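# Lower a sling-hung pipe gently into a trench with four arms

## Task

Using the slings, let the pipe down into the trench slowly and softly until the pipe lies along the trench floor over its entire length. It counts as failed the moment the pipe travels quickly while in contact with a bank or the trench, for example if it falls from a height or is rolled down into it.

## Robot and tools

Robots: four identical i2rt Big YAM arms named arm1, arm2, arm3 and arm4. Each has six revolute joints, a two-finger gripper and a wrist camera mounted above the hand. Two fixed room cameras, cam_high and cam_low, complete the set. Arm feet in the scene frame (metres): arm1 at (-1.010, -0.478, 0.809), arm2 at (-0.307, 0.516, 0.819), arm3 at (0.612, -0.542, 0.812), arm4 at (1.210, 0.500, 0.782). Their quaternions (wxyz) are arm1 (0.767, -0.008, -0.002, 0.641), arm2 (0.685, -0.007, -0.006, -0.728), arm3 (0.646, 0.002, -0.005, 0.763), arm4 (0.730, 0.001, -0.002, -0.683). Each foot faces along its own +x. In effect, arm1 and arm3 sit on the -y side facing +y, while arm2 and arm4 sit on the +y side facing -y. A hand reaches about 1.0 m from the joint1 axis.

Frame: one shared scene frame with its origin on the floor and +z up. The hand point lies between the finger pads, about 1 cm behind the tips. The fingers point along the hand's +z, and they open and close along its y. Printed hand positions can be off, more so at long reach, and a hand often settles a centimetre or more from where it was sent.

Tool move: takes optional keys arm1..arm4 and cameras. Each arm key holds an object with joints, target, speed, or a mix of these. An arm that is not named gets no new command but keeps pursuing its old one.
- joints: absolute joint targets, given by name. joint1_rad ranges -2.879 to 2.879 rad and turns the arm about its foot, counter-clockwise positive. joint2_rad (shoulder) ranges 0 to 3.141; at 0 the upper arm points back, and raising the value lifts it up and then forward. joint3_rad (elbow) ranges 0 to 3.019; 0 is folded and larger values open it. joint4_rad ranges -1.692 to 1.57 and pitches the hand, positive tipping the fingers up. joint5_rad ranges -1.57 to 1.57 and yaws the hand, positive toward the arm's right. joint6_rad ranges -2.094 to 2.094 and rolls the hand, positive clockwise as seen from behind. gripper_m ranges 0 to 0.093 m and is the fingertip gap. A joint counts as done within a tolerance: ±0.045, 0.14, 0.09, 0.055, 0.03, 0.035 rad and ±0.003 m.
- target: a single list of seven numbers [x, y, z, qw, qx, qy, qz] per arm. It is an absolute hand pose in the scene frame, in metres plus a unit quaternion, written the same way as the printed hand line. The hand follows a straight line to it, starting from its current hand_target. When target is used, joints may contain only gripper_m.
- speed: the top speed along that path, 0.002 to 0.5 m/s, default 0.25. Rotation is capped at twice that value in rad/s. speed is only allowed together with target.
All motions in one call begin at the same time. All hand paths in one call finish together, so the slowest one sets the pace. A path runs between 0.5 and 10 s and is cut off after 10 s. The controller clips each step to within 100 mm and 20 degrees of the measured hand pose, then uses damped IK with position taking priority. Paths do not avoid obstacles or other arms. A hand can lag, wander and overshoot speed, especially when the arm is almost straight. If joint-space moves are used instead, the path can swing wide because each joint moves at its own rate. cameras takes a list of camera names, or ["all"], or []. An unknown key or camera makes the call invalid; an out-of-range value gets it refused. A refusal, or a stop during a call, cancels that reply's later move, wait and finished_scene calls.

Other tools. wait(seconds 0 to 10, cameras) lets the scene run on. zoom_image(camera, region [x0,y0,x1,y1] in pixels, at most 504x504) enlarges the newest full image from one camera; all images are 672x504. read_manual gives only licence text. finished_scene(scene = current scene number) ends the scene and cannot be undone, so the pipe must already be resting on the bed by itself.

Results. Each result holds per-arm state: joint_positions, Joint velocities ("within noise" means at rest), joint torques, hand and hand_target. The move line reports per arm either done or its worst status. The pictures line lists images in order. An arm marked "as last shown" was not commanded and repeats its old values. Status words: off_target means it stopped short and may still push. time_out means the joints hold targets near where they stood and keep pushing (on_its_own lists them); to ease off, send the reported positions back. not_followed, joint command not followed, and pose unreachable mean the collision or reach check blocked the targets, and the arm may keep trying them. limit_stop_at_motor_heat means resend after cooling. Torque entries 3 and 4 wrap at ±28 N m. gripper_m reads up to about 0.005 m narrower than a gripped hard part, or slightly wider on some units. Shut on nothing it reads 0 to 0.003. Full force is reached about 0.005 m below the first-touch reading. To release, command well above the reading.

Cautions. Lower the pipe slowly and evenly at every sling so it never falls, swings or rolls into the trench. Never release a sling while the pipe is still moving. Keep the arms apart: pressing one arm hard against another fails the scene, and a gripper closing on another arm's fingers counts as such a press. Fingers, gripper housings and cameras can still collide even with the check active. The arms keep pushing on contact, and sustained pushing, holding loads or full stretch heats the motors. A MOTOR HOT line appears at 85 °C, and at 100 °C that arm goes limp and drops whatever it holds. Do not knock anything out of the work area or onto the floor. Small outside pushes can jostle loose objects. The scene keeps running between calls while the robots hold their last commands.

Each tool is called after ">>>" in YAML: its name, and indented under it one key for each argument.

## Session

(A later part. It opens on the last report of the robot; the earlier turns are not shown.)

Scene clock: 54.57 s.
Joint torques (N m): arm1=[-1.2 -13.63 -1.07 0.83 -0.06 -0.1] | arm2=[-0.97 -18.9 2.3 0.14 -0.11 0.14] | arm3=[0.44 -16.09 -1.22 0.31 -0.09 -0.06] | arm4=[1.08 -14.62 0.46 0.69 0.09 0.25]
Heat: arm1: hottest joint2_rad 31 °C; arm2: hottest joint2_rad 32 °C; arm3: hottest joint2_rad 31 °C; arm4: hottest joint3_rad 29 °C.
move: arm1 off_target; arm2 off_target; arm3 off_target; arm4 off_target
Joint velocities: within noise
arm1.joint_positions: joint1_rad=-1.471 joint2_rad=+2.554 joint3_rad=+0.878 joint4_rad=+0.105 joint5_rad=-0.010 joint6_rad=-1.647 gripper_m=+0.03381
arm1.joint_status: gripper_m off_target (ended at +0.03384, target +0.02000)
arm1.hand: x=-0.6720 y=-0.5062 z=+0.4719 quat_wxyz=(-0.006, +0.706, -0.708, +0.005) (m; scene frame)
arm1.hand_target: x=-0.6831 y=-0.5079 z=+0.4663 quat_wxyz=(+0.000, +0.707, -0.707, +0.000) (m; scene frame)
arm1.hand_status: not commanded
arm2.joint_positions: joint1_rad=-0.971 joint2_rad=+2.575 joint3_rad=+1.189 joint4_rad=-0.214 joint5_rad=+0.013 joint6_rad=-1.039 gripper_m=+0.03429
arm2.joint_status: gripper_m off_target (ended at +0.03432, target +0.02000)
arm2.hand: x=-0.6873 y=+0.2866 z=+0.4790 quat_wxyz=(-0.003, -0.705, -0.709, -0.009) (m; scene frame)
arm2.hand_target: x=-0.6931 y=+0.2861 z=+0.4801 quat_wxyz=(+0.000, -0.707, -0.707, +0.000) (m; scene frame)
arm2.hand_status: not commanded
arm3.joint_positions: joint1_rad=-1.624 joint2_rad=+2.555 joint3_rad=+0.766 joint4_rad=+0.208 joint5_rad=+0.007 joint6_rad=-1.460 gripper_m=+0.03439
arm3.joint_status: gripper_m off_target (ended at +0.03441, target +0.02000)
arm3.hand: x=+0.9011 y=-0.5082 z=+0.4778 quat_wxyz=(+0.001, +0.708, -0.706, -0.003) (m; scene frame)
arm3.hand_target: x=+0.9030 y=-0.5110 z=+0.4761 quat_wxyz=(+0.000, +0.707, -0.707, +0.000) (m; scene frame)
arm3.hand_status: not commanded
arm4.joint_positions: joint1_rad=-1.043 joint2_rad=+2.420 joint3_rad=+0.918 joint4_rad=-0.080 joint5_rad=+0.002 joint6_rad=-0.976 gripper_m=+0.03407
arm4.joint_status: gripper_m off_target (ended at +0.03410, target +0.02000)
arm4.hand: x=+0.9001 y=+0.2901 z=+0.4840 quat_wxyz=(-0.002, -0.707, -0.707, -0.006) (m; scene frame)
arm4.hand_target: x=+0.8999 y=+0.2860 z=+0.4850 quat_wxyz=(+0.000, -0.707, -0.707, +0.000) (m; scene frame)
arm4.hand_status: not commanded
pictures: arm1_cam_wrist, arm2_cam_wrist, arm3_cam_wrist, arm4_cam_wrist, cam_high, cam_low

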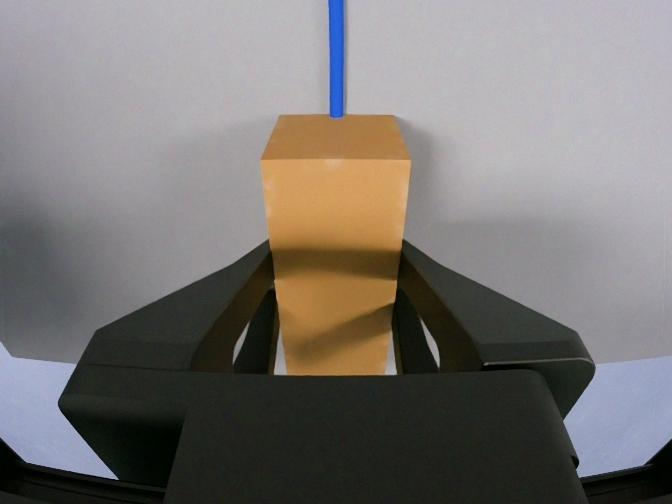

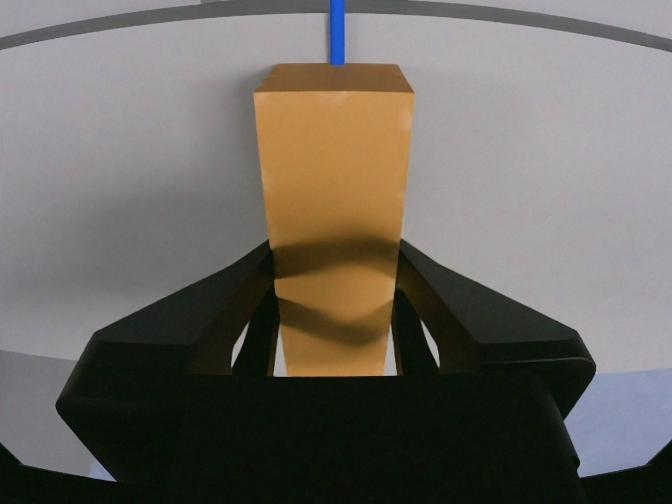

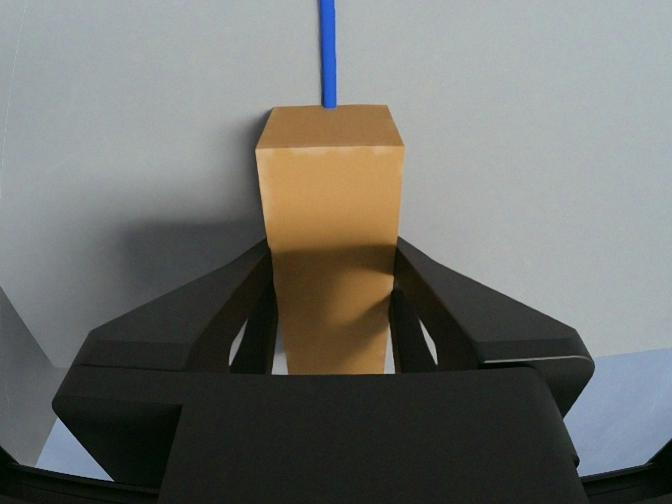

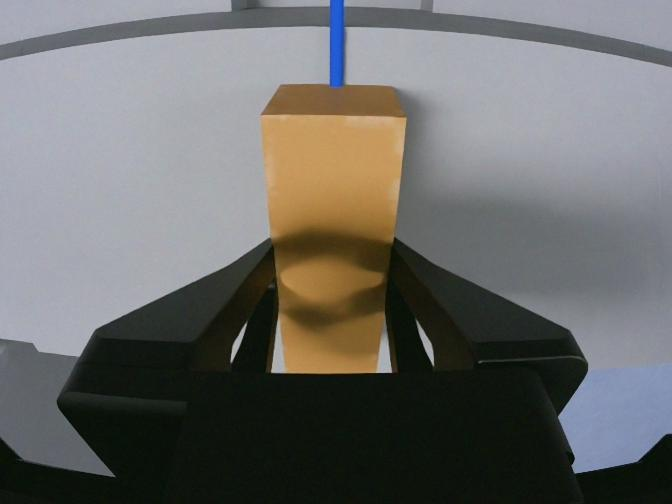

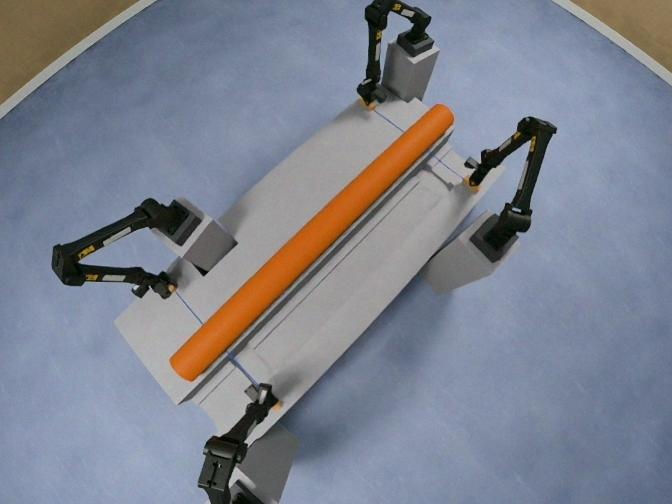

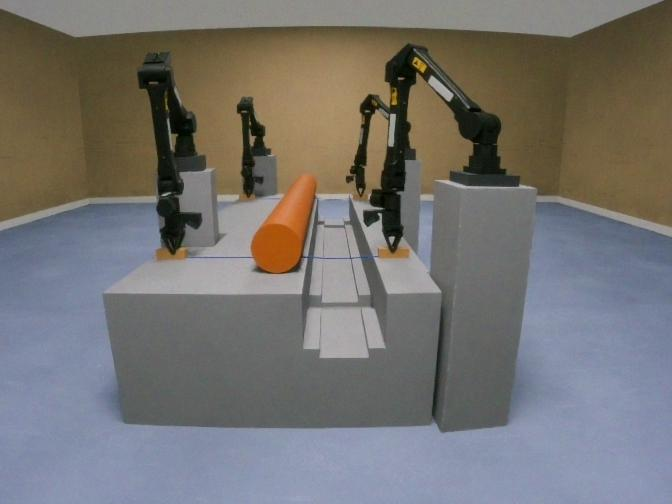

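>>> move:
  arm1: {"target": [-0.666, -0.337, 0.733, 0, 0.7071, -0.7071, 0], "speed": 0.15}
  arm2: {"target": [-0.699, 0.111, 0.746, 0, 0.7071, 0.7071, 0], "speed": 0.15}
  arm3: {"target": [0.911, -0.336, 0.733, 0, 0.7071, -0.7071, 0], "speed": 0.15}
  arm4: {"target": [0.886, 0.111, 0.748, 0, 0.7071, 0.7071, 0], "speed": 0.15}
  cameras: ["cam_high", "cam_low"]

>>> zoom_image:
  camera: "cam_low"
  region: [130, 60, 430, 340]

Scene clock: 61.60 s.
Joint torques (N m): arm1=[-0.09 -14.21 6.45 0.03 -0.11 0.11] | arm2=[0.03 -21.54 11.11 -0.98 -0.17 0.2] | arm3=[1.55 -15.74 5.71 -0.4 -0.23 0.07] | arm4=[0.85 -17.73 8.85 -0.34 0.1 0.31]
Heat: arm1: hottest joint2_rad 31 °C; arm2: hottest joint2_rad 32 °C; arm3: hottest joint2_rad 31 °C; arm4: hottest joint3_rad 29 °C.
move: arm1 off_target; arm2 off_target; arm3 off_target; arm4 off_target
Joint velocities: within noise
arm1.joint_positions: joint1_rad=-1.010 joint2_rad=+1.786 joint3_rad=+0.757 joint4_rad=-0.572 joint5_rad=-0.013 joint6_rad=-1.194 gripper_m=+0.03382
arm1.joint_status: not commanded
arm1.hand: x=-0.6772 y=-0.3432 z=+0.7253 quat_wxyz=(+0.009, +0.709, -0.705, -0.004) (m; scene frame)
arm1.hand_target: x=-0.6661 y=-0.3371 z=+0.7331 quat_wxyz=(+0.000, +0.707, -0.707, +0.000) (m; scene frame)
arm1.hand_status: off_target (0.015 m and 1.2 deg from the pose sent, 0.311 m and 0.9 deg at the start)
arm2.joint_positions: joint1_rad=-0.713 joint2_rad=+2.138 joint3_rad=+1.361 joint4_rad=-0.851 joint5_rad=+0.011 joint6_rad=-0.774 gripper_m=+0.03430
arm2.joint_status: not commanded
arm2.hand: x=-0.6871 y=+0.1294 z=+0.7269 quat_wxyz=(+0.000, -0.707, -0.707, -0.022) (m; scene frame)
arm2.hand_target: x=-0.6984 y=+0.1115 z=+0.7465 quat_wxyz=(+0.000, -0.707, -0.707, +0.000) (m; scene frame)
arm2.hand_status: off_target (0.029 m and 2.5 deg from the pose sent, 0.320 m and 1.2 deg at the start)
arm3.joint_positions: joint1_rad=-1.134 joint2_rad=+1.780 joint3_rad=+0.731 joint4_rad=-0.556 joint5_rad=+0.007 joint6_rad=-0.972 gripper_m=+0.03440
arm3.joint_status: not commanded
arm3.hand: x=+0.9008 y=-0.3452 z=+0.7248 quat_wxyz=(+0.013, +0.708, -0.706, -0.002) (m; scene frame)
arm3.hand_target: x=+0.9109 y=-0.3361 z=+0.7331 quat_wxyz=(+0.000, +0.707, -0.707, +0.000) (m; scene frame)
arm3.hand_status: off_target (0.016 m and 1.5 deg from the pose sent, 0.308 m and 0.4 deg at the start)
arm4.joint_positions: joint1_rad=-0.765 joint2_rad=+1.943 joint3_rad=+1.167 joint4_rad=-0.843 joint5_rad=+0.003 joint6_rad=-0.706 gripper_m=+0.03408
arm4.joint_status: not commanded
arm4.hand: x=+0.8980 y=+0.1302 z=+0.7268 quat_wxyz=(+0.001, -0.704, -0.709, -0.025) (m; scene frame)
arm4.hand_target: x=+0.8867 y=+0.1116 z=+0.7483 quat_wxyz=(+0.000, -0.707, -0.707, +0.000) (m; scene frame)
arm4.hand_status: off_target (0.031 m and 2.9 deg from the pose sent, 0.319 m and 0.8 deg at the start)
pictures: cam_high, cam_low

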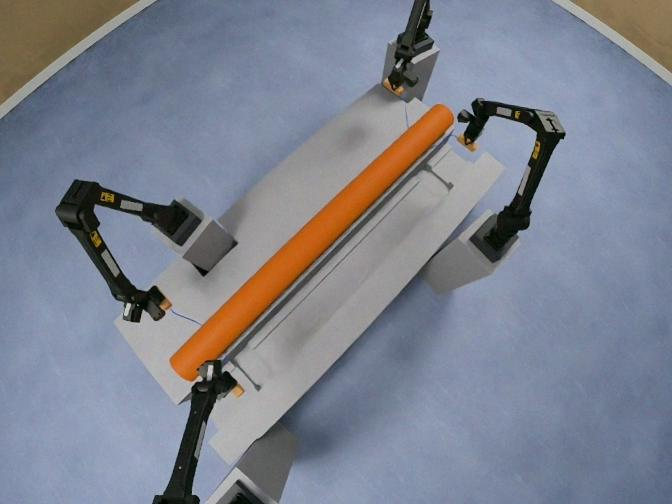

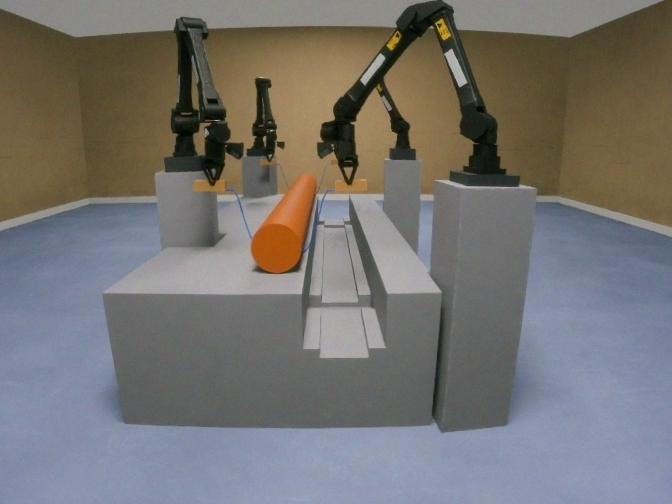

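Scaled by 1.680.

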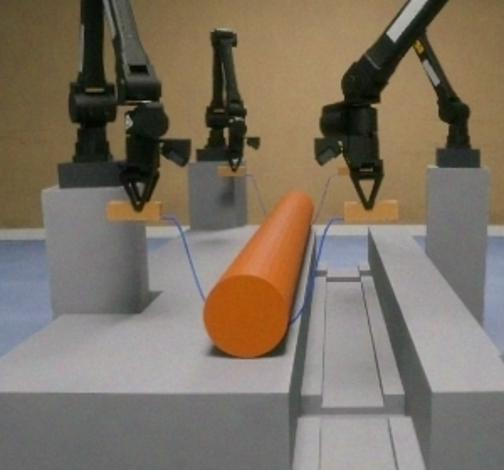

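>>> move:
  arm1: {"target": [-0.654, -0.337, 0.78, 0, 0.7071, -0.7071, 0], "speed": 0.05}
  arm2: {"target": [-0.709, 0.102, 0.84, 0, 0.7071, 0.7071, 0], "speed": 0.05}
  arm3: {"target": [0.921, -0.336, 0.78, 0, 0.7071, -0.7071, 0], "speed": 0.05}
  arm4: {"target": [0.879, 0.102, 0.84, 0, 0.7071, 0.7071, 0], "speed": 0.05}
  cameras: ["cam_high", "cam_low"]

>>> zoom_image:
  camera: "cam_low"
  region: [130, 60, 430, 340]

Scene clock: 66.87 s.
Joint torques (N m): arm1=[-0.32 -17.85 8.53 -0.75 0.07 -0.03] | arm2=[-1.26 -29.63 14.41 -2.77 -0.05 0.01] | arm3=[0.38 -20.31 7.49 -1.17 -0.14 -0.07] | arm4=[-0.09 -25 11.64 -1.98 0.13 0.17]
Heat: arm1: hottest joint2_rad 32 °C; arm2: hottest joint2_rad 33 °C; arm3: hottest joint2_rad 31 °C; arm4: hottest joint3_rad 30 °C.
move: arm1 off_target; arm2 off_target; arm3 off_target; arm4 off_target
Joint velocities: within noise
arm1.joint_positions: joint1_rad=-1.010 joint2_rad=+1.742 joint3_rad=+0.786 joint4_rad=-0.699 joint5_rad=-0.017 joint6_rad=-1.193 gripper_m=+0.03382
arm1.joint_status: not commanded
arm1.hand: x=-0.6833 y=-0.3446 z=+0.7472 quat_wxyz=(+0.034, +0.708, -0.705, -0.016) (m; scene frame)
arm1.hand_target: x=-0.6552 y=-0.3375 z=+0.7792 quat_wxyz=(+0.000, +0.707, -0.707, +0.000) (m; scene frame)
arm1.hand_status: off_target (0.045 m and 4.3 deg from the pose sent, 0.060 m and 1.2 deg at the start)
arm2.joint_positions: joint1_rad=-0.697 joint2_rad=+2.109 joint3_rad=+1.418 joint4_rad=-1.015 joint5_rad=+0.009 joint6_rad=-0.760 gripper_m=+0.03430
arm2.joint_status: not commanded
arm2.hand: x=-0.6766 y=+0.1278 z=+0.7605 quat_wxyz=(+0.001, -0.705, -0.707, -0.061) (m; scene frame)
arm2.hand_target: x=-0.7054 y=+0.1057 z=+0.8379 quat_wxyz=(+0.000, -0.707, -0.707, +0.001) (m; scene frame)
arm2.hand_status: off_target (0.090 m and 7.0 deg from the pose sent, 0.118 m and 2.5 deg at the start)
arm3.joint_positions: joint1_rad=-1.134 joint2_rad=+1.727 joint3_rad=+0.758 joint4_rad=-0.688 joint5_rad=+0.006 joint6_rad=-0.970 gripper_m=+0.03440
arm3.joint_status: not commanded
arm3.hand: x=+0.8954 y=-0.3489 z=+0.7488 quat_wxyz=(+0.039, +0.707, -0.706, -0.007) (m; scene frame)
arm3.hand_target: x=+0.9201 y=-0.3367 z=+0.7791 quat_wxyz=(+0.000, +0.707, -0.707, +0.000) (m; scene frame)
arm3.hand_status: off_target (0.042 m and 4.5 deg from the pose sent, 0.060 m and 1.5 deg at the start)
arm4.joint_positions: joint1_rad=-0.750 joint2_rad=+1.906 joint3_rad=+1.239 joint4_rad=-1.022 joint5_rad=+0.003 joint6_rad=-0.692 gripper_m=+0.03408
arm4.joint_status: not commanded
arm4.hand: x=+0.9047 y=+0.1267 z=+0.7668 quat_wxyz=(+0.005, -0.703, -0.709, -0.059) (m; scene frame)
arm4.hand_target: x=+0.8818 y=+0.1055 z=+0.8375 quat_wxyz=(+0.000, -0.707, -0.707, +0.000) (m; scene frame)
arm4.hand_status: off_target (0.081 m and 6.8 deg from the pose sent, 0.118 m and 2.9 deg at the start)
pictures: cam_high, cam_low

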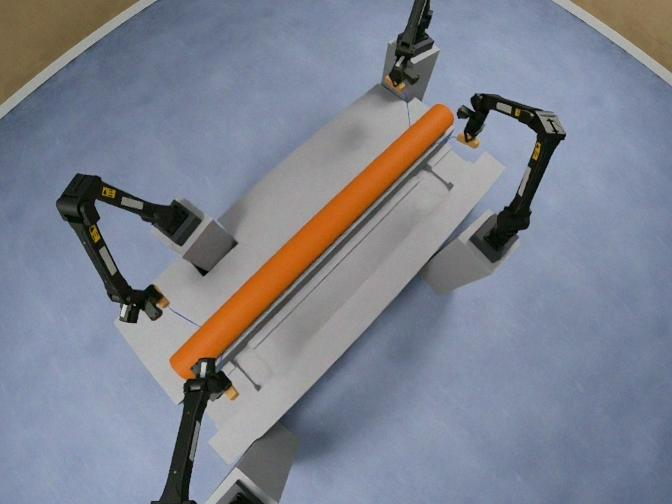

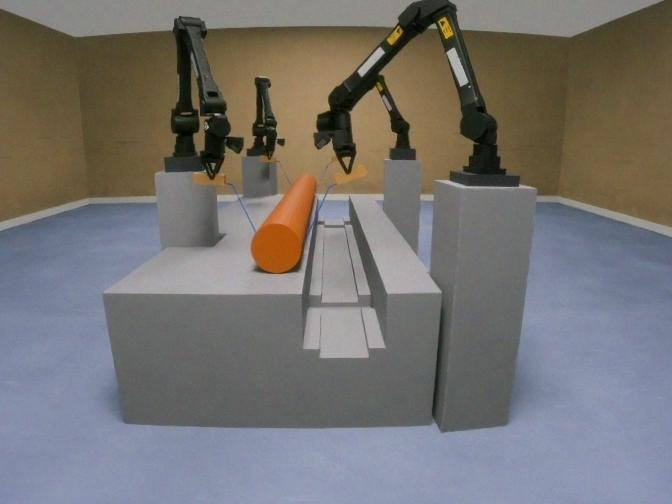

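Scaled by 1.680.

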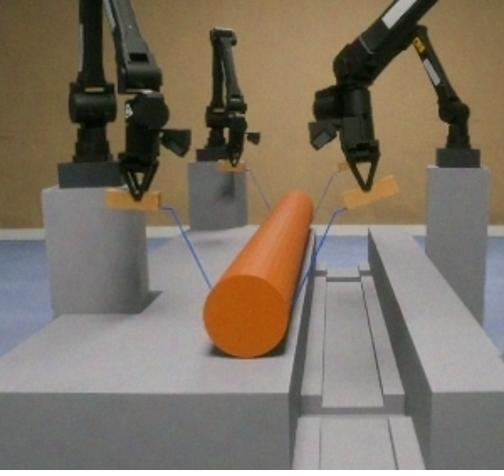

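>>> move:
  arm1: {"target": [-0.647, -0.332, 0.90, 0, 0.7071, -0.7071, 0], "speed": 0.05}
  arm2: {"target": [-0.717, 0.105, 0.945, 0, 0.7071, 0.7071, 0], "speed": 0.05}
  arm3: {"target": [0.927, -0.328, 0.893, 0, 0.7071, -0.7071, 0], "speed": 0.05}
  arm4: {"target": [0.875, 0.105, 0.945, 0, 0.7071, 0.7071, 0], "speed": 0.05}
  cameras: ["cam_high", "cam_low"]

>>> zoom_image:
  camera: "cam_low"
  region: [130, 60, 430, 340]

Scene clock: 73.67 s.
Joint torques (N m): arm1=[-2.08 -19.25 12.6 -1.74 0.48 -0.12] | arm2=[-1.67 -31.03 14.74 -3.32 0.14 0] | arm3=[-0.03 -21.77 10.92 -2.04 0.21 -0.06] | arm4=[-0.44 -26.7 13.41 -2.73 0.23 0.1]
Heat: arm1: hottest joint2_rad 32 °C; arm2: hottest joint2_rad 35 °C; arm3: hottest joint2_rad 32 °C; arm4: hottest joint3_rad 31 °C.
move: arm1 off_target; arm2 off_target; arm3 off_target; arm4 off_target
Joint velocities: within noise
arm1.joint_positions: joint1_rad=-0.996 joint2_rad=+1.568 joint3_rad=+0.899 joint4_rad=-1.022 joint5_rad=-0.025 joint6_rad=-1.185 gripper_m=+0.03382
arm1.joint_status: not commanded
arm1.hand: x=-0.6811 y=-0.3357 z=+0.8407 quat_wxyz=(+0.049, +0.709, -0.703, -0.026) (m; scene frame)
arm1.hand_target: x=-0.6504 y=-0.3329 z=+0.8972 quat_wxyz=(+0.000, +0.707, -0.707, +0.001) (m; scene frame)
arm1.hand_status: off_target (0.069 m and 6.4 deg from the pose sent, 0.158 m and 4.3 deg at the start)
arm2.joint_positions: joint1_rad=-0.693 joint2_rad=+2.036 joint3_rad=+1.418 joint4_rad=-1.092 joint5_rad=+0.005 joint6_rad=-0.757 gripper_m=+0.03430
arm2.joint_status: not commanded
arm2.hand: x=-0.6705 y=+0.1307 z=+0.8002 quat_wxyz=(-0.001, -0.704, -0.707, -0.063) (m; scene frame)
arm2.hand_target: x=-0.6965 y=+0.1178 z=+0.8894 quat_wxyz=(+0.001, -0.707, -0.707, +0.001) (m; scene frame)
arm2.hand_status: off_target (0.154 m and 7.2 deg from the pose sent, 0.190 m and 7.0 deg at the start; pose on its path clipped on 76 of 91 steps)
arm3.joint_positions: joint1_rad=-1.117 joint2_rad=+1.557 joint3_rad=+0.875 joint4_rad=-1.005 joint5_rad=-0.002 joint6_rad=-0.961 gripper_m=+0.03440
arm3.joint_status: not commanded
arm3.hand: x=+0.8989 y=-0.3382 z=+0.8398 quat_wxyz=(+0.053, +0.709, -0.703, -0.013) (m; scene frame)
arm3.hand_target: x=+0.9245 y=-0.3292 z=+0.8903 quat_wxyz=(+0.000, +0.707, -0.707, +0.000) (m; scene frame)
arm3.hand_status: off_target (0.061 m and 6.3 deg from the pose sent, 0.149 m and 4.5 deg at the start)
arm4.joint_positions: joint1_rad=-0.747 joint2_rad=+1.827 joint3_rad=+1.263 joint4_rad=-1.148 joint5_rad=+0.001 joint6_rad=-0.689 gripper_m=+0.03408
arm4.joint_status: not commanded
arm4.hand: x=+0.9120 y=+0.1335 z=+0.8139 quat_wxyz=(+0.005, -0.702, -0.708, -0.070) (m; scene frame)
arm4.hand_target: x=+0.8899 y=+0.1180 z=+0.9028 quat_wxyz=(+0.000, -0.707, -0.707, +0.001) (m; scene frame)
arm4.hand_status: off_target (0.139 m and 8.1 deg from the pose sent, 0.182 m and 6.8 deg at the start; pose on its path clipped on 70 of 91 steps)
pictures: cam_high, cam_low

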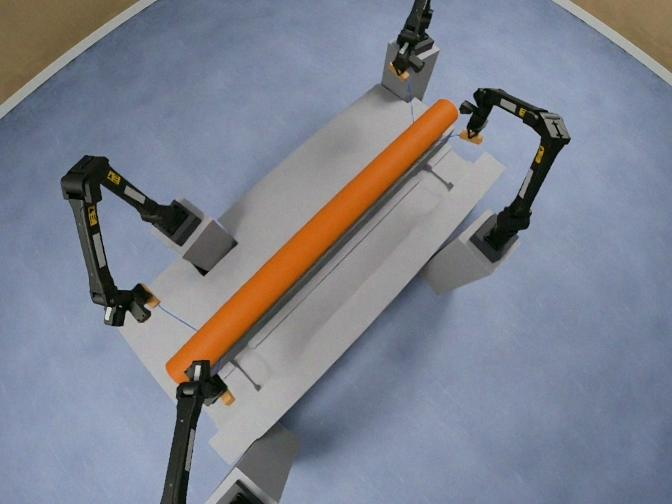

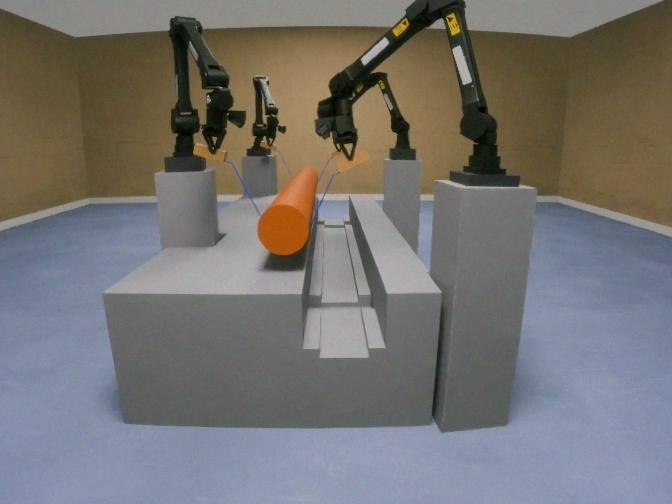

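Scaled by 1.680.

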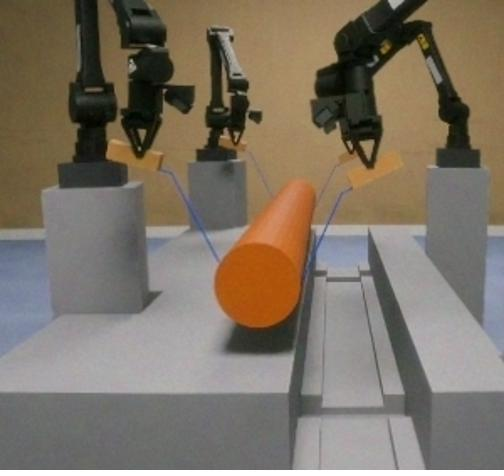

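>>> move:
  arm1: {"target": [-0.647, -0.112, 0.92, 0, 0.7071, -0.7071, 0], "speed": 0.07}
  arm2: {"target": [-0.717, 0.318, 0.92, 0, 0.7071, 0.7071, 0], "speed": 0.07}
  arm3: {"target": [0.927, -0.110, 0.92, 0, 0.7071, -0.7071, 0], "speed": 0.07}
  arm4: {"target": [0.875, 0.318, 0.92, 0, 0.7071, 0.7071, 0], "speed": 0.07}
  cameras: ["cam_high", "cam_low"]

>>> zoom_image:
  camera: "cam_low"
  region: [130, 60, 430, 340]

Scene clock: 81.47 s.
Joint torques (N m): arm1=[-2.78 -22.53 14.34 -1.73 0.38 0.03] | arm2=[-3.84 -24.7 11.19 -2.14 0.27 -0.06] | arm3=[-0.32 -28.92 12.72 -2.11 0.1 0.01] | arm4=[-1.96 -19.08 9.63 -1.59 0.27 -0.08]
Heat: arm1: hottest joint3_rad 33 °C; arm2: hottest joint2_rad 37 °C; arm3: hottest joint2_rad 32 °C; arm4: hottest joint3_rad 32 °C.
move: arm1 off_target; arm2 off_target; arm3 off_target; arm4 off_target
Joint velocities: within noise
arm1.joint_positions: joint1_rad=-0.587 joint2_rad=+1.808 joint3_rad=+1.287 joint4_rad=-1.150 joint5_rad=-0.026 joint6_rad=-0.790 gripper_m=+0.03383
arm1.joint_status: not commanded
arm1.hand: x=-0.6788 y=-0.1263 z=+0.8582 quat_wxyz=(+0.048, +0.714, -0.698, -0.004) (m; scene frame)
arm1.hand_target: x=-0.6504 y=-0.1152 z=+0.9190 quat_wxyz=(-0.001, +0.707, -0.707, +0.001) (m; scene frame)
arm1.hand_status: off_target (0.071 m and 5.7 deg from the pose sent, 0.240 m and 6.4 deg at the start)
arm2.joint_positions: joint1_rad=-1.005 joint2_rad=+1.737 joint3_rad=+1.151 joint4_rad=-1.092 joint5_rad=+0.009 joint6_rad=-1.089 gripper_m=+0.03430
arm2.joint_status: not commanded
arm2.hand: x=-0.6960 y=+0.3043 z=+0.8609 quat_wxyz=(-0.017, -0.698, -0.714, -0.046) (m; scene frame)
arm2.hand_target: x=-0.7147 y=+0.3180 z=+0.9161 quat_wxyz=(+0.001, -0.707, -0.707, -0.001) (m; scene frame)
arm2.hand_status: off_target (0.064 m and 5.7 deg from the pose sent, 0.227 m and 7.2 deg at the start)
arm3.joint_positions: joint1_rad=-0.774 joint2_rad=+1.888 joint3_rad=+1.364 joint4_rad=-1.173 joint5_rad=-0.002 joint6_rad=-0.628 gripper_m=+0.03440
arm3.joint_status: not commanded
arm3.hand: x=+0.9003 y=-0.1291 z=+0.8509 quat_wxyz=(+0.058, +0.713, -0.699, +0.007) (m; scene frame)
arm3.hand_target: x=+0.9240 y=-0.1138 z=+0.9185 quat_wxyz=(-0.001, +0.707, -0.707, +0.000) (m; scene frame)
arm3.hand_status: off_target (0.077 m and 6.7 deg from the pose sent, 0.244 m and 6.2 deg at the start)
arm4.joint_positions: joint1_rad=-1.097 joint2_rad=+1.489 joint3_rad=+0.996 joint4_rad=-1.165 joint5_rad=+0.000 joint6_rad=-1.042 gripper_m=+0.03409
arm4.joint_status: not commanded
arm4.hand: x=+0.8886 y=+0.3084 z=+0.8688 quat_wxyz=(-0.013, -0.702, -0.710, -0.043) (m; scene frame)
arm4.hand_target: x=+0.8767 y=+0.3178 z=+0.9163 quat_wxyz=(+0.001, -0.707, -0.707, +0.000) (m; scene frame)
arm4.hand_status: off_target (0.054 m and 5.2 deg from the pose sent, 0.216 m and 8.1 deg at the start)
pictures: cam_high, cam_low

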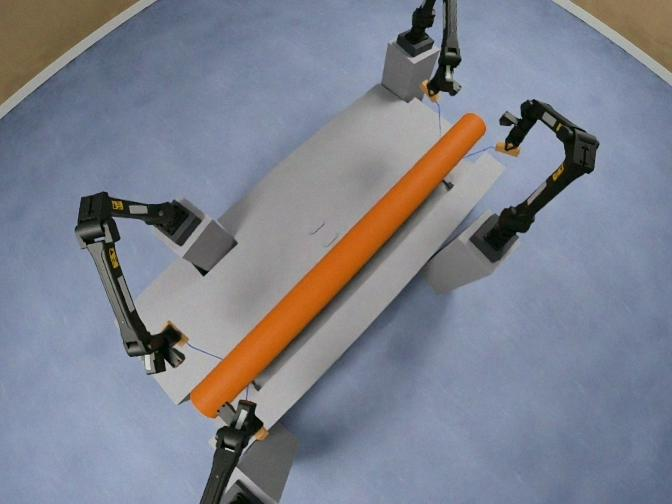

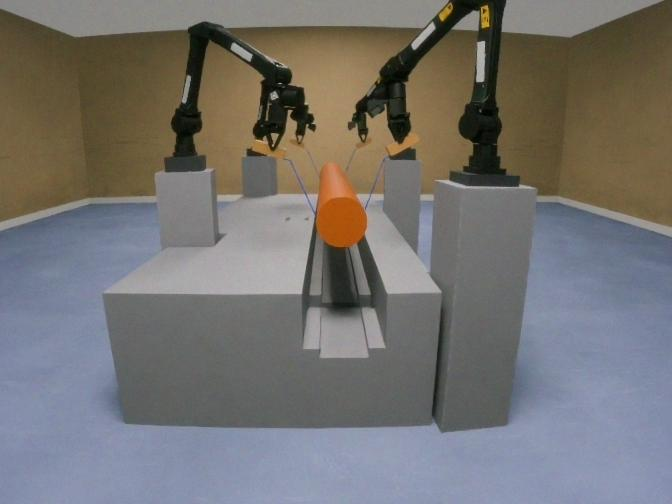

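Scaled by 1.680.

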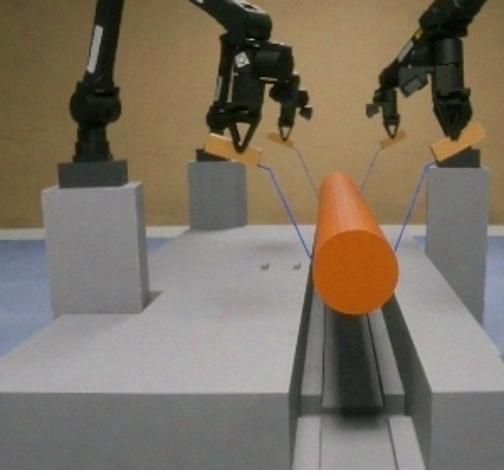

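>>> move:
  arm1: {"target": [-0.652, -0.097, 0.685, 0, 0.7071, -0.7071, 0], "speed": 0.08}
  arm2: {"target": [-0.715, 0.277, 0.682, 0, 0.7071, 0.7071, 0], "speed": 0.08}
  arm3: {"target": [0.922, -0.087, 0.697, 0, 0.7071, -0.7071, 0], "speed": 0.08}
  arm4: {"target": [0.880, 0.280, 0.683, 0, 0.7071, 0.7071, 0], "speed": 0.08}
  cameras: ["cam_high", "cam_low"]

>>> zoom_image:
  camera: "cam_low"
  region: [200, 130, 460, 370]

Scene clock: 90.30 s.
Joint torques (N m): arm1=[-1.9 -23.88 6.31 -0.05 0.28 0.01] | arm2=[-1.26 -23.77 7.25 -1.02 0.13 0.09] | arm3=[0.67 -30.97 6.69 -0.79 0.04 0.03] | arm4=[-0.32 -19.02 4.29 -0.32 0.28 0.26]
Heat: arm1: hottest joint2_rad 34 °C; arm2: hottest joint2_rad 37 °C; arm3: hottest joint2_rad 33 °C; arm4: hottest joint3_rad 33 °C.
move: arm1 off_target; arm2 off_target; arm3 off_target; arm4 off_target
Joint velocities: within noise
arm1.joint_positions: joint1_rad=-0.560 joint2_rad=+2.187 joint3_rad=+1.226 joint4_rad=-0.674 joint5_rad=-0.024 joint6_rad=-0.758 gripper_m=+0.03383
arm1.joint_status: not commanded
arm1.hand: x=-0.6752 y=-0.1080 z=+0.6517 quat_wxyz=(+0.031, +0.713, -0.700, -0.003) (m; scene frame)
arm1.hand_target: x=-0.6527 y=-0.0976 z=+0.6845 quat_wxyz=(+0.000, +0.707, -0.707, +0.000) (m; scene frame)
arm1.hand_status: off_target (0.042 m and 3.7 deg from the pose sent, 0.178 m and 5.7 deg at the start)
arm2.joint_positions: joint1_rad=-0.969 joint2_rad=+2.160 joint3_rad=+1.054 joint4_rad=-0.563 joint5_rad=+0.007 joint6_rad=-1.035 gripper_m=+0.03430
arm2.joint_status: not commanded
arm2.hand: x=-0.6815 y=+0.2904 z=+0.6452 quat_wxyz=(-0.014, -0.704, -0.709, -0.042) (m; scene frame)
arm2.hand_target: x=-0.7138 y=+0.2777 z=+0.6815 quat_wxyz=(+0.000, -0.707, -0.707, +0.000) (m; scene frame)
arm2.hand_status: off_target (0.052 m and 5.1 deg from the pose sent, 0.182 m and 5.7 deg at the start)
arm3.joint_positions: joint1_rad=-0.755 joint2_rad=+2.246 joint3_rad=+1.317 joint4_rad=-0.741 joint5_rad=-0.002 joint6_rad=-0.598 gripper_m=+0.03440
arm3.joint_status: not commanded
arm3.hand: x=+0.8992 y=-0.1122 z=+0.6499 quat_wxyz=(+0.044, +0.709, -0.703, +0.006) (m; scene frame)
arm3.hand_target: x=+0.9211 y=-0.0886 z=+0.6961 quat_wxyz=(+0.000, +0.707, -0.707, +0.000) (m; scene frame)
arm3.hand_status: off_target (0.058 m and 5.2 deg from the pose sent, 0.161 m and 6.7 deg at the start)
arm4.joint_positions: joint1_rad=-1.037 joint2_rad=+1.938 joint3_rad=+0.831 joint4_rad=-0.532 joint5_rad=-0.003 joint6_rad=-0.987 gripper_m=+0.03413
arm4.joint_status: not commanded
arm4.hand: x=+0.9005 y=+0.2877 z=+0.6539 quat_wxyz=(-0.010, -0.701, -0.712, -0.034) (m; scene frame)
arm4.hand_target: x=+0.8805 y=+0.2803 z=+0.6817 quat_wxyz=(+0.000, -0.707, -0.707, +0.000) (m; scene frame)
arm4.hand_status: off_target (0.036 m and 4.2 deg from the pose sent, 0.188 m and 5.2 deg at the start)
pictures: cam_high, cam_low

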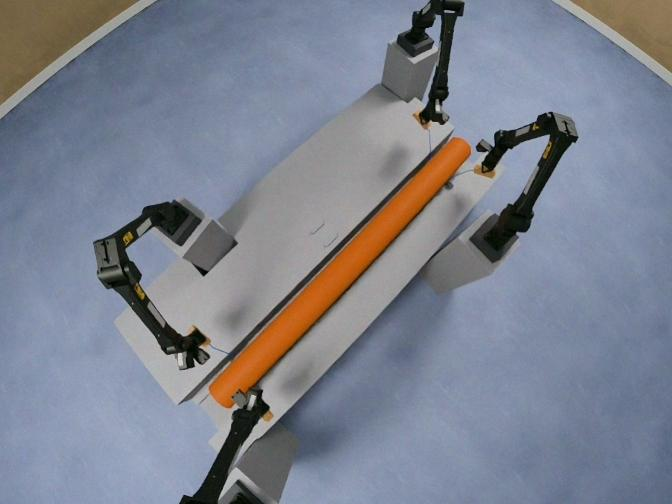

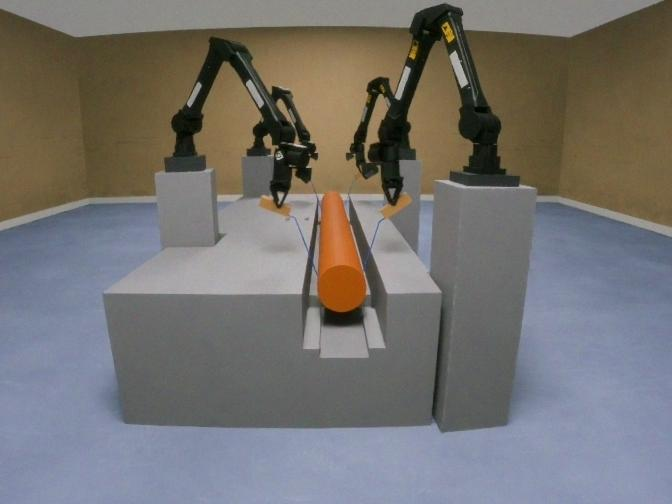

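Scaled by 1.938.

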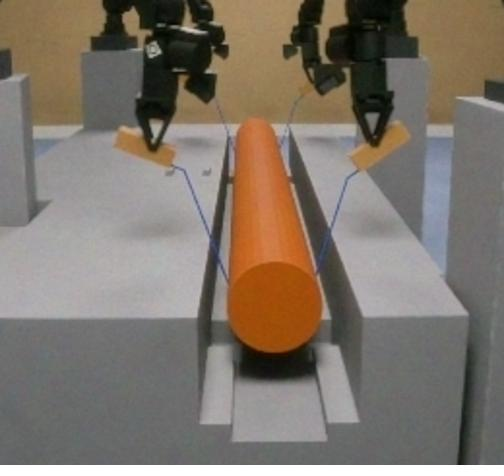

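>>> move:
  arm1: {"target": [-0.652, -0.099, 0.630, 0, 0.7071, -0.7071, 0], "speed": 0.05}
  arm2: {"target": [-0.719, 0.274, 0.629, 0, 0.7071, 0.7071, 0], "speed": 0.05}
  arm3: {"target": [0.922, -0.090, 0.642, 0, 0.7071, -0.7071, 0], "speed": 0.05}
  arm4: {"target": [0.880, 0.275, 0.625, 0, 0.7071, 0.7071, 0], "speed": 0.05}
  cameras: ["cam_low"]

>>> zoom_image:
  camera: "cam_low"
  region: [200, 130, 460, 370]

Scene clock: 96.13 s.
Joint torques (N m): arm1=[-2.49 -23.18 6.12 -0.06 0.33 0.02] | arm2=[-1.32 -23.88 6.87 -0.91 0.04 0.08] | arm3=[0.38 -29.63 6.3 -0.84 0.05 -0.02] | arm4=[-0.03 -18.84 4.22 -0.39 0.27 0.21]
Heat: arm1: hottest joint2_rad 35 °C; arm2: hottest joint2_rad 38 °C; arm3: hottest joint2_rad 34 °C; arm4: hottest joint3_rad 32 °C.
move: arm1 off_target; arm2 off_target; arm3 off_target; arm4 off_target
Joint velocities: within noise
arm1.joint_positions: joint1_rad=-0.558 joint2_rad=+2.276 joint3_rad=+1.231 joint4_rad=-0.568 joint5_rad=-0.026 joint6_rad=-0.757 gripper_m=+0.03383
arm1.joint_status: not commanded
arm1.hand: x=-0.6746 y=-0.1068 z=+0.6087 quat_wxyz=(+0.020, +0.714, -0.700, -0.004) (m; scene frame)
arm1.hand_target: x=-0.6525 y=-0.0995 z=+0.6299 quat_wxyz=(+0.000, +0.707, -0.707, +0.000) (m; scene frame)
arm1.hand_status: off_target (0.032 m and 2.6 deg from the pose sent, 0.033 m and 3.7 deg at the start)
arm2.joint_positions: joint1_rad=-0.969 joint2_rad=+2.286 joint3_rad=+1.083 joint4_rad=-0.470 joint5_rad=+0.010 joint6_rad=-1.035 gripper_m=+0.03430
arm2.joint_status: not commanded
arm2.hand: x=-0.6804 y=+0.2907 z=+0.5950 quat_wxyz=(-0.013, -0.704, -0.708, -0.044) (m; scene frame)
arm2.hand_target: x=-0.7176 y=+0.2750 z=+0.6290 quat_wxyz=(+0.000, -0.707, -0.707, +0.000) (m; scene frame)
arm2.hand_status: off_target (0.054 m and 5.3 deg from the pose sent, 0.044 m and 5.1 deg at the start)
arm3.joint_positions: joint1_rad=-0.754 joint2_rad=+2.331 joint3_rad=+1.318 joint4_rad=-0.638 joint5_rad=-0.002 joint6_rad=-0.597 gripper_m=+0.03440
arm3.joint_status: not commanded
arm3.hand: x=+0.8986 y=-0.1125 z=+0.6059 quat_wxyz=(+0.035, +0.710, -0.704, +0.004) (m; scene frame)
arm3.hand_target: x=+0.9213 y=-0.0910 z=+0.6418 quat_wxyz=(+0.000, +0.707, -0.707, +0.000) (m; scene frame)
arm3.hand_status: off_target (0.049 m and 4.0 deg from the pose sent, 0.033 m and 5.2 deg at the start)
arm4.joint_positions: joint1_rad=-1.032 joint2_rad=+2.088 joint3_rad=+0.831 joint4_rad=-0.386 joint5_rad=-0.002 joint6_rad=-0.976 gripper_m=+0.03413
arm4.joint_status: not commanded
arm4.hand: x=+0.9076 y=+0.2901 z=+0.5987 quat_wxyz=(-0.010, -0.703, -0.710, -0.036) (m; scene frame)
arm4.hand_target: x=+0.8807 y=+0.2754 z=+0.6245 quat_wxyz=(+0.000, -0.707, -0.707, +0.000) (m; scene frame)
arm4.hand_status: off_target (0.041 m and 4.3 deg from the pose sent, 0.038 m and 4.2 deg at the start)
pictures: cam_low

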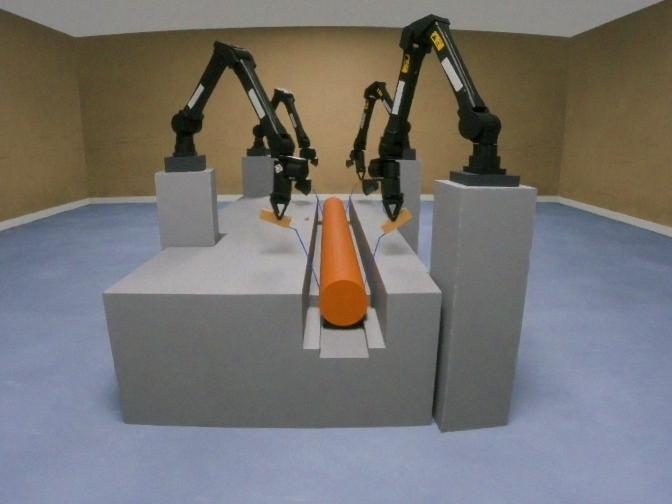

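Scaled by 1.938.

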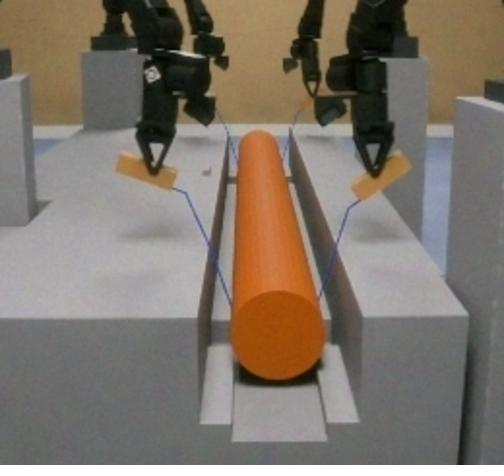

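>>> move:
  arm1: {"target": [-0.652, -0.099, 0.580, 0, 0.7071, -0.7071, 0], "speed": 0.03}
  arm2: {"target": [-0.719, 0.273, 0.581, 0, 0.7071, 0.7071, 0], "speed": 0.03}
  arm3: {"target": [0.922, -0.090, 0.592, 0, 0.7071, -0.7071, 0], "speed": 0.03}
  arm4: {"target": [0.877, 0.273, 0.580, 0, 0.7071, 0.7071, 0], "speed": 0.03}
  cameras: ["cam_low"]

>>> move:
  arm1: {"target": [-0.654, -0.103, 0.548, 0, 0.7071, -0.7071, 0], "speed": 0.03}
  arm2: {"target": [-0.715, 0.274, 0.550, 0, 0.7071, 0.7071, 0], "speed": 0.03}
  arm3: {"target": [0.920, -0.097, 0.560, 0, 0.7071, -0.7071, 0], "speed": 0.03}
  arm4: {"target": [0.880, 0.274, 0.550, 0, 0.7071, 0.7071, 0], "speed": 0.03}
  cameras: ["all"]

>>> zoom_image:
  camera: "cam_low"
  region: [200, 130, 460, 370]

Scene clock: 103.40 s.
Joint torques (N m): arm1=[-2.37 -19.14 6.2 0.55 0.23 0.05] | arm2=[-1.32 -20.95 6.42 -0.32 -0.06 0.09] | arm3=[0.38 -24.41 6.41 0.03 0.04 -0.01] | arm4=[-0.15 -15.27 4.07 0.43 0.16 0.19]
Heat: arm1: hottest joint2_rad 35 °C; arm2: hottest joint2_rad 38 °C; arm3: hottest joint2_rad 36 °C; arm4: hottest joint3_rad 32 °C.
move: arm1 off_target; arm2 off_target; arm3 off_target; arm4 off_target
Joint velocities: within noise
arm1.joint_positions: joint1_rad=-0.557 joint2_rad=+2.339 joint3_rad=+1.259 joint4_rad=-0.509 joint5_rad=-0.023 joint6_rad=-0.757 gripper_m=+0.03383
arm1.joint_status: not commanded
arm1.hand: x=-0.6684 y=-0.1004 z=+0.5828 quat_wxyz=(+0.008, +0.715, -0.699, -0.003) (m; scene frame)
arm1.hand_target: x=-0.6524 y=-0.0993 z=+0.5803 quat_wxyz=(+0.000, +0.707, -0.707, +0.000) (m; scene frame)
arm1.hand_status: off_target (0.017 m and 1.6 deg from the pose sent, 0.037 m and 2.6 deg at the start)
arm2.joint_positions: joint1_rad=-0.969 joint2_rad=+2.364 joint3_rad=+1.121 joint4_rad=-0.405 joint5_rad=+0.012 joint6_rad=-1.035 gripper_m=+0.03430
arm2.joint_status: not commanded
arm2.hand: x=-0.6888 y=+0.2857 z=+0.5650 quat_wxyz=(-0.009, -0.705, -0.709, -0.032) (m; scene frame)
arm2.hand_target: x=-0.7183 y=+0.2736 z=+0.5819 quat_wxyz=(+0.000, -0.707, -0.707, +0.000) (m; scene frame)
arm2.hand_status: off_target (0.036 m and 3.9 deg from the pose sent, 0.045 m and 5.2 deg at the start)
arm3.joint_positions: joint1_rad=-0.754 joint2_rad=+2.379 joint3_rad=+1.346 joint4_rad=-0.581 joint5_rad=-0.002 joint6_rad=-0.597 gripper_m=+0.03440
arm3.joint_status: not commanded
arm3.hand: x=+0.9058 y=-0.1018 z=+0.5862 quat_wxyz=(+0.017, +0.710, -0.704, +0.001) (m; scene frame)
arm3.hand_target: x=+0.9218 y=-0.0904 z=+0.5925 quat_wxyz=(+0.000, +0.707, -0.707, +0.000) (m; scene frame)
arm3.hand_status: off_target (0.021 m and 2.0 deg from the pose sent, 0.035 m and 4.1 deg at the start)
arm4.joint_positions: joint1_rad=-1.031 joint2_rad=+2.169 joint3_rad=+0.865 joint4_rad=-0.314 joint5_rad=+0.001 joint6_rad=-0.975 gripper_m=+0.03414
arm4.joint_status: not commanded
arm4.hand: x=+0.8976 y=+0.2831 z=+0.5724 quat_wxyz=(-0.006, -0.703, -0.711, -0.024) (m; scene frame)
arm4.hand_target: x=+0.8772 y=+0.2731 z=+0.5806 quat_wxyz=(+0.000, -0.707, -0.707, +0.000) (m; scene frame)
arm4.hand_status: off_target (0.024 m and 2.9 deg from the pose sent, 0.040 m and 4.3 deg at the start)
pictures: cam_low

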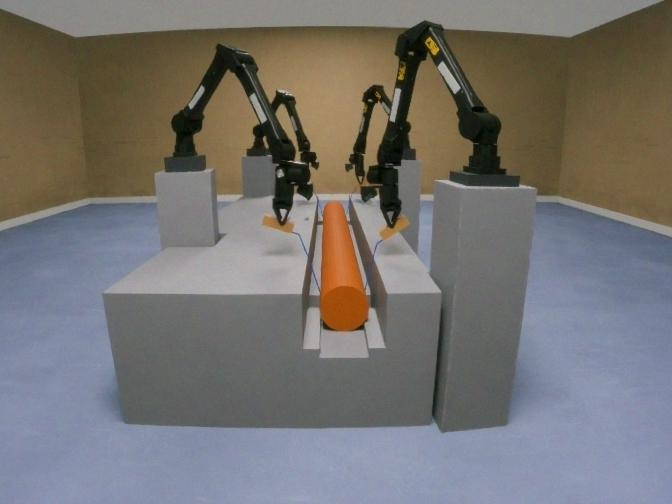

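Scene clock: 105.00 s.
Joint torques (N m): arm1=[-0.79 -18.2 5.94 1.01 0.06 0.01] | arm2=[-1.14 -18.37 5.94 0.02 -0.11 0.11] | arm3=[0.38 -23.06 5.98 0.34 -0.02 -0.07] | arm4=[-0.03 -14.15 3.43 0.66 0.11 0.22]
Heat: arm1: hottest joint2_rad 35 °C; arm2: hottest joint2_rad 38 °C; arm3: hottest joint2_rad 36 °C; arm4: hottest joint3_rad 32 °C.
move: arm1 off_target; arm2 off_target; arm3 off_target; arm4 off_target
Joint velocities: within noise
arm1.joint_positions: joint1_rad=-0.569 joint2_rad=+2.395 joint3_rad=+1.271 joint4_rad=-0.462 joint5_rad=-0.019 joint6_rad=-0.757 gripper_m=+0.03383
arm1.joint_status: not commanded
arm1.hand: x=-0.6642 y=-0.1064 z=+0.5577 quat_wxyz=(+0.006, +0.711, -0.703, -0.001) (m; scene frame)
arm1.hand_target: x=-0.6544 y=-0.1033 z=+0.5484 quat_wxyz=(+0.000, +0.707, -0.707, +0.000) (m; scene frame)
arm1.hand_status: off_target (0.014 m and 0.9 deg from the pose sent, 0.038 m and 1.6 deg at the start)
arm2.joint_positions: joint1_rad=-0.969 joint2_rad=+2.408 joint3_rad=+1.145 joint4_rad=-0.358 joint5_rad=+0.013 joint6_rad=-1.035 gripper_m=+0.03430
arm2.joint_status: not commanded
arm2.hand: x=-0.6961 y=+0.2812 z=+0.5481 quat_wxyz=(-0.005, -0.705, -0.709, -0.019) (m; scene frame)
arm2.hand_target: x=-0.7148 y=+0.2742 z=+0.5507 quat_wxyz=(+0.000, -0.707, -0.707, +0.000) (m; scene frame)
arm2.hand_status: off_target (0.020 m and 2.3 deg from the pose sent, 0.032 m and 3.9 deg at the start)
arm3.joint_positions: joint1_rad=-0.760 joint2_rad=+2.427 joint3_rad=+1.350 joint4_rad=-0.527 joint5_rad=-0.001 joint6_rad=-0.597 gripper_m=+0.03440
arm3.joint_status: not commanded
arm3.hand: x=+0.9073 y=-0.1051 z=+0.5625 quat_wxyz=(+0.012, +0.708, -0.706, +0.001) (m; scene frame)
arm3.hand_target: x=+0.9199 y=-0.0974 z=+0.5604 quat_wxyz=(+0.000, +0.707, -0.707, +0.000) (m; scene frame)
arm3.hand_status: off_target (0.015 m and 1.4 deg from the pose sent, 0.030 m and 2.0 deg at the start)
arm4.joint_positions: joint1_rad=-1.031 joint2_rad=+2.236 joint3_rad=+0.884 joint4_rad=-0.250 joint5_rad=+0.002 joint6_rad=-0.975 gripper_m=+0.03414
arm4.joint_status: not commanded
arm4.hand: x=+0.8947 y=+0.2813 z=+0.5489 quat_wxyz=(-0.004, -0.703, -0.711, -0.017) (m; scene frame)
arm4.hand_target: x=+0.8801 y=+0.2740 z=+0.5504 quat_wxyz=(+0.000, -0.707, -0.707, +0.000) (m; scene frame)
arm4.hand_status: off_target (0.016 m and 2.1 deg from the pose sent, 0.030 m and 2.9 deg at the start)
pictures: arm1_cam_wrist, arm2_cam_wrist, arm3_cam_wrist, arm4_cam_wrist, cam_high, cam_low

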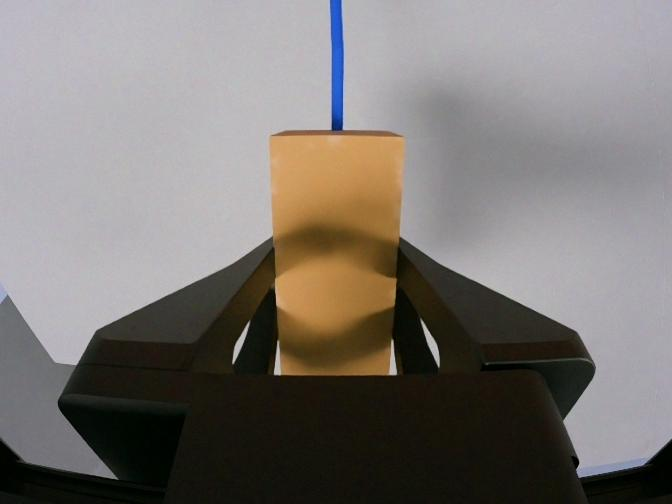

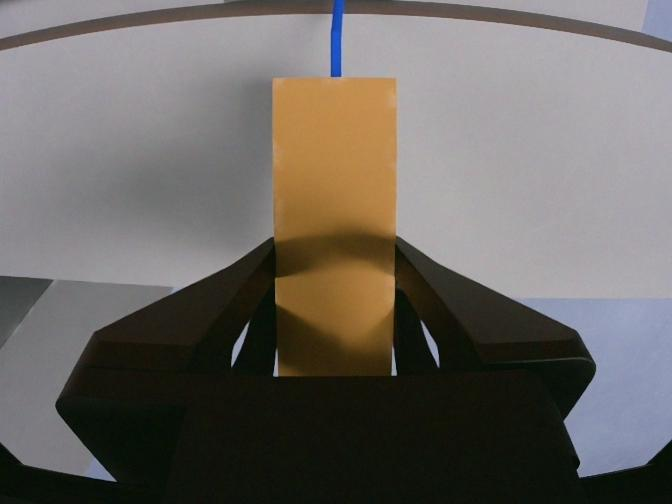

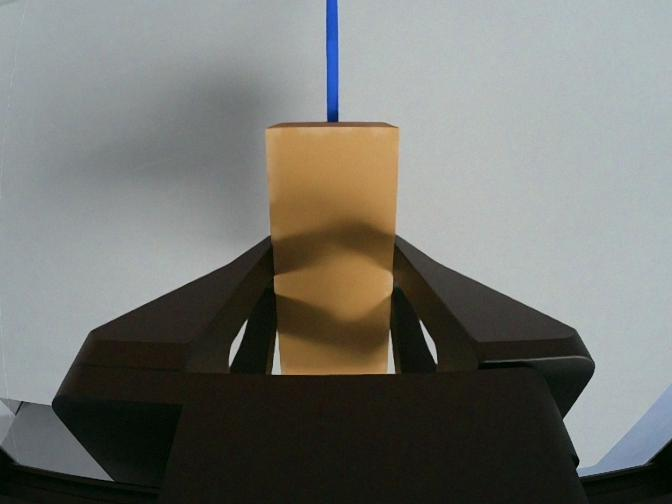

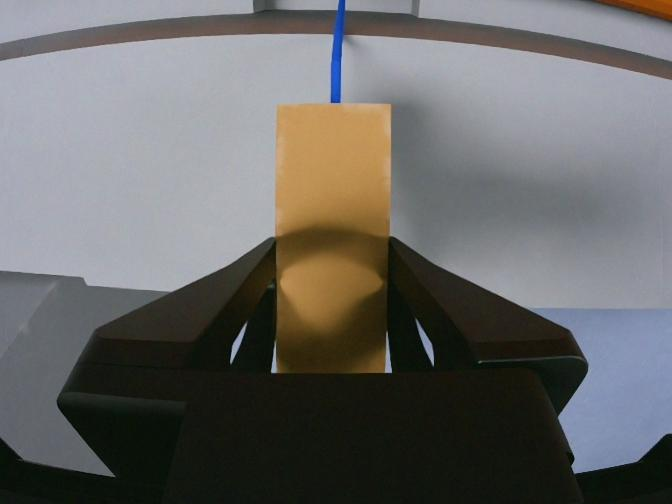

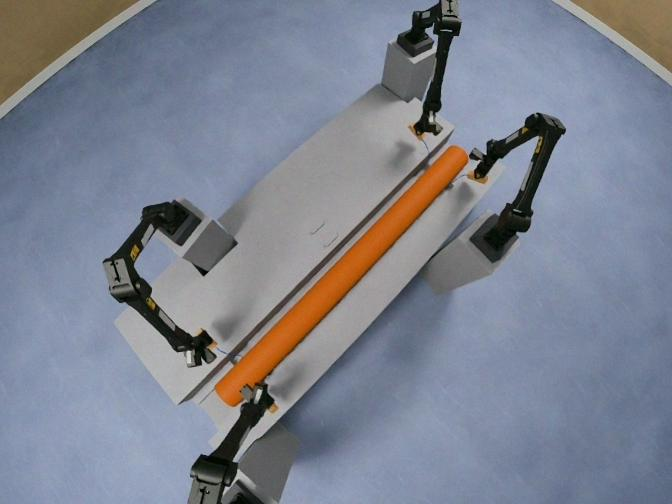

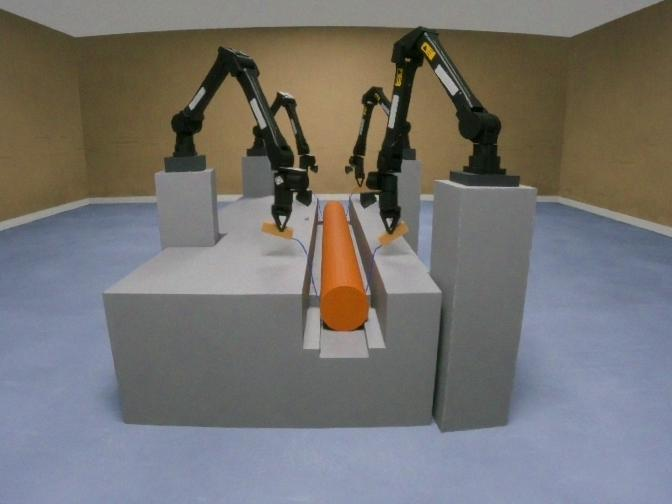

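Scaled by 1.938.

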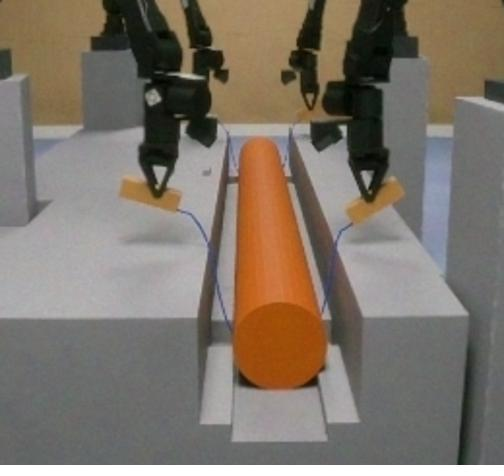

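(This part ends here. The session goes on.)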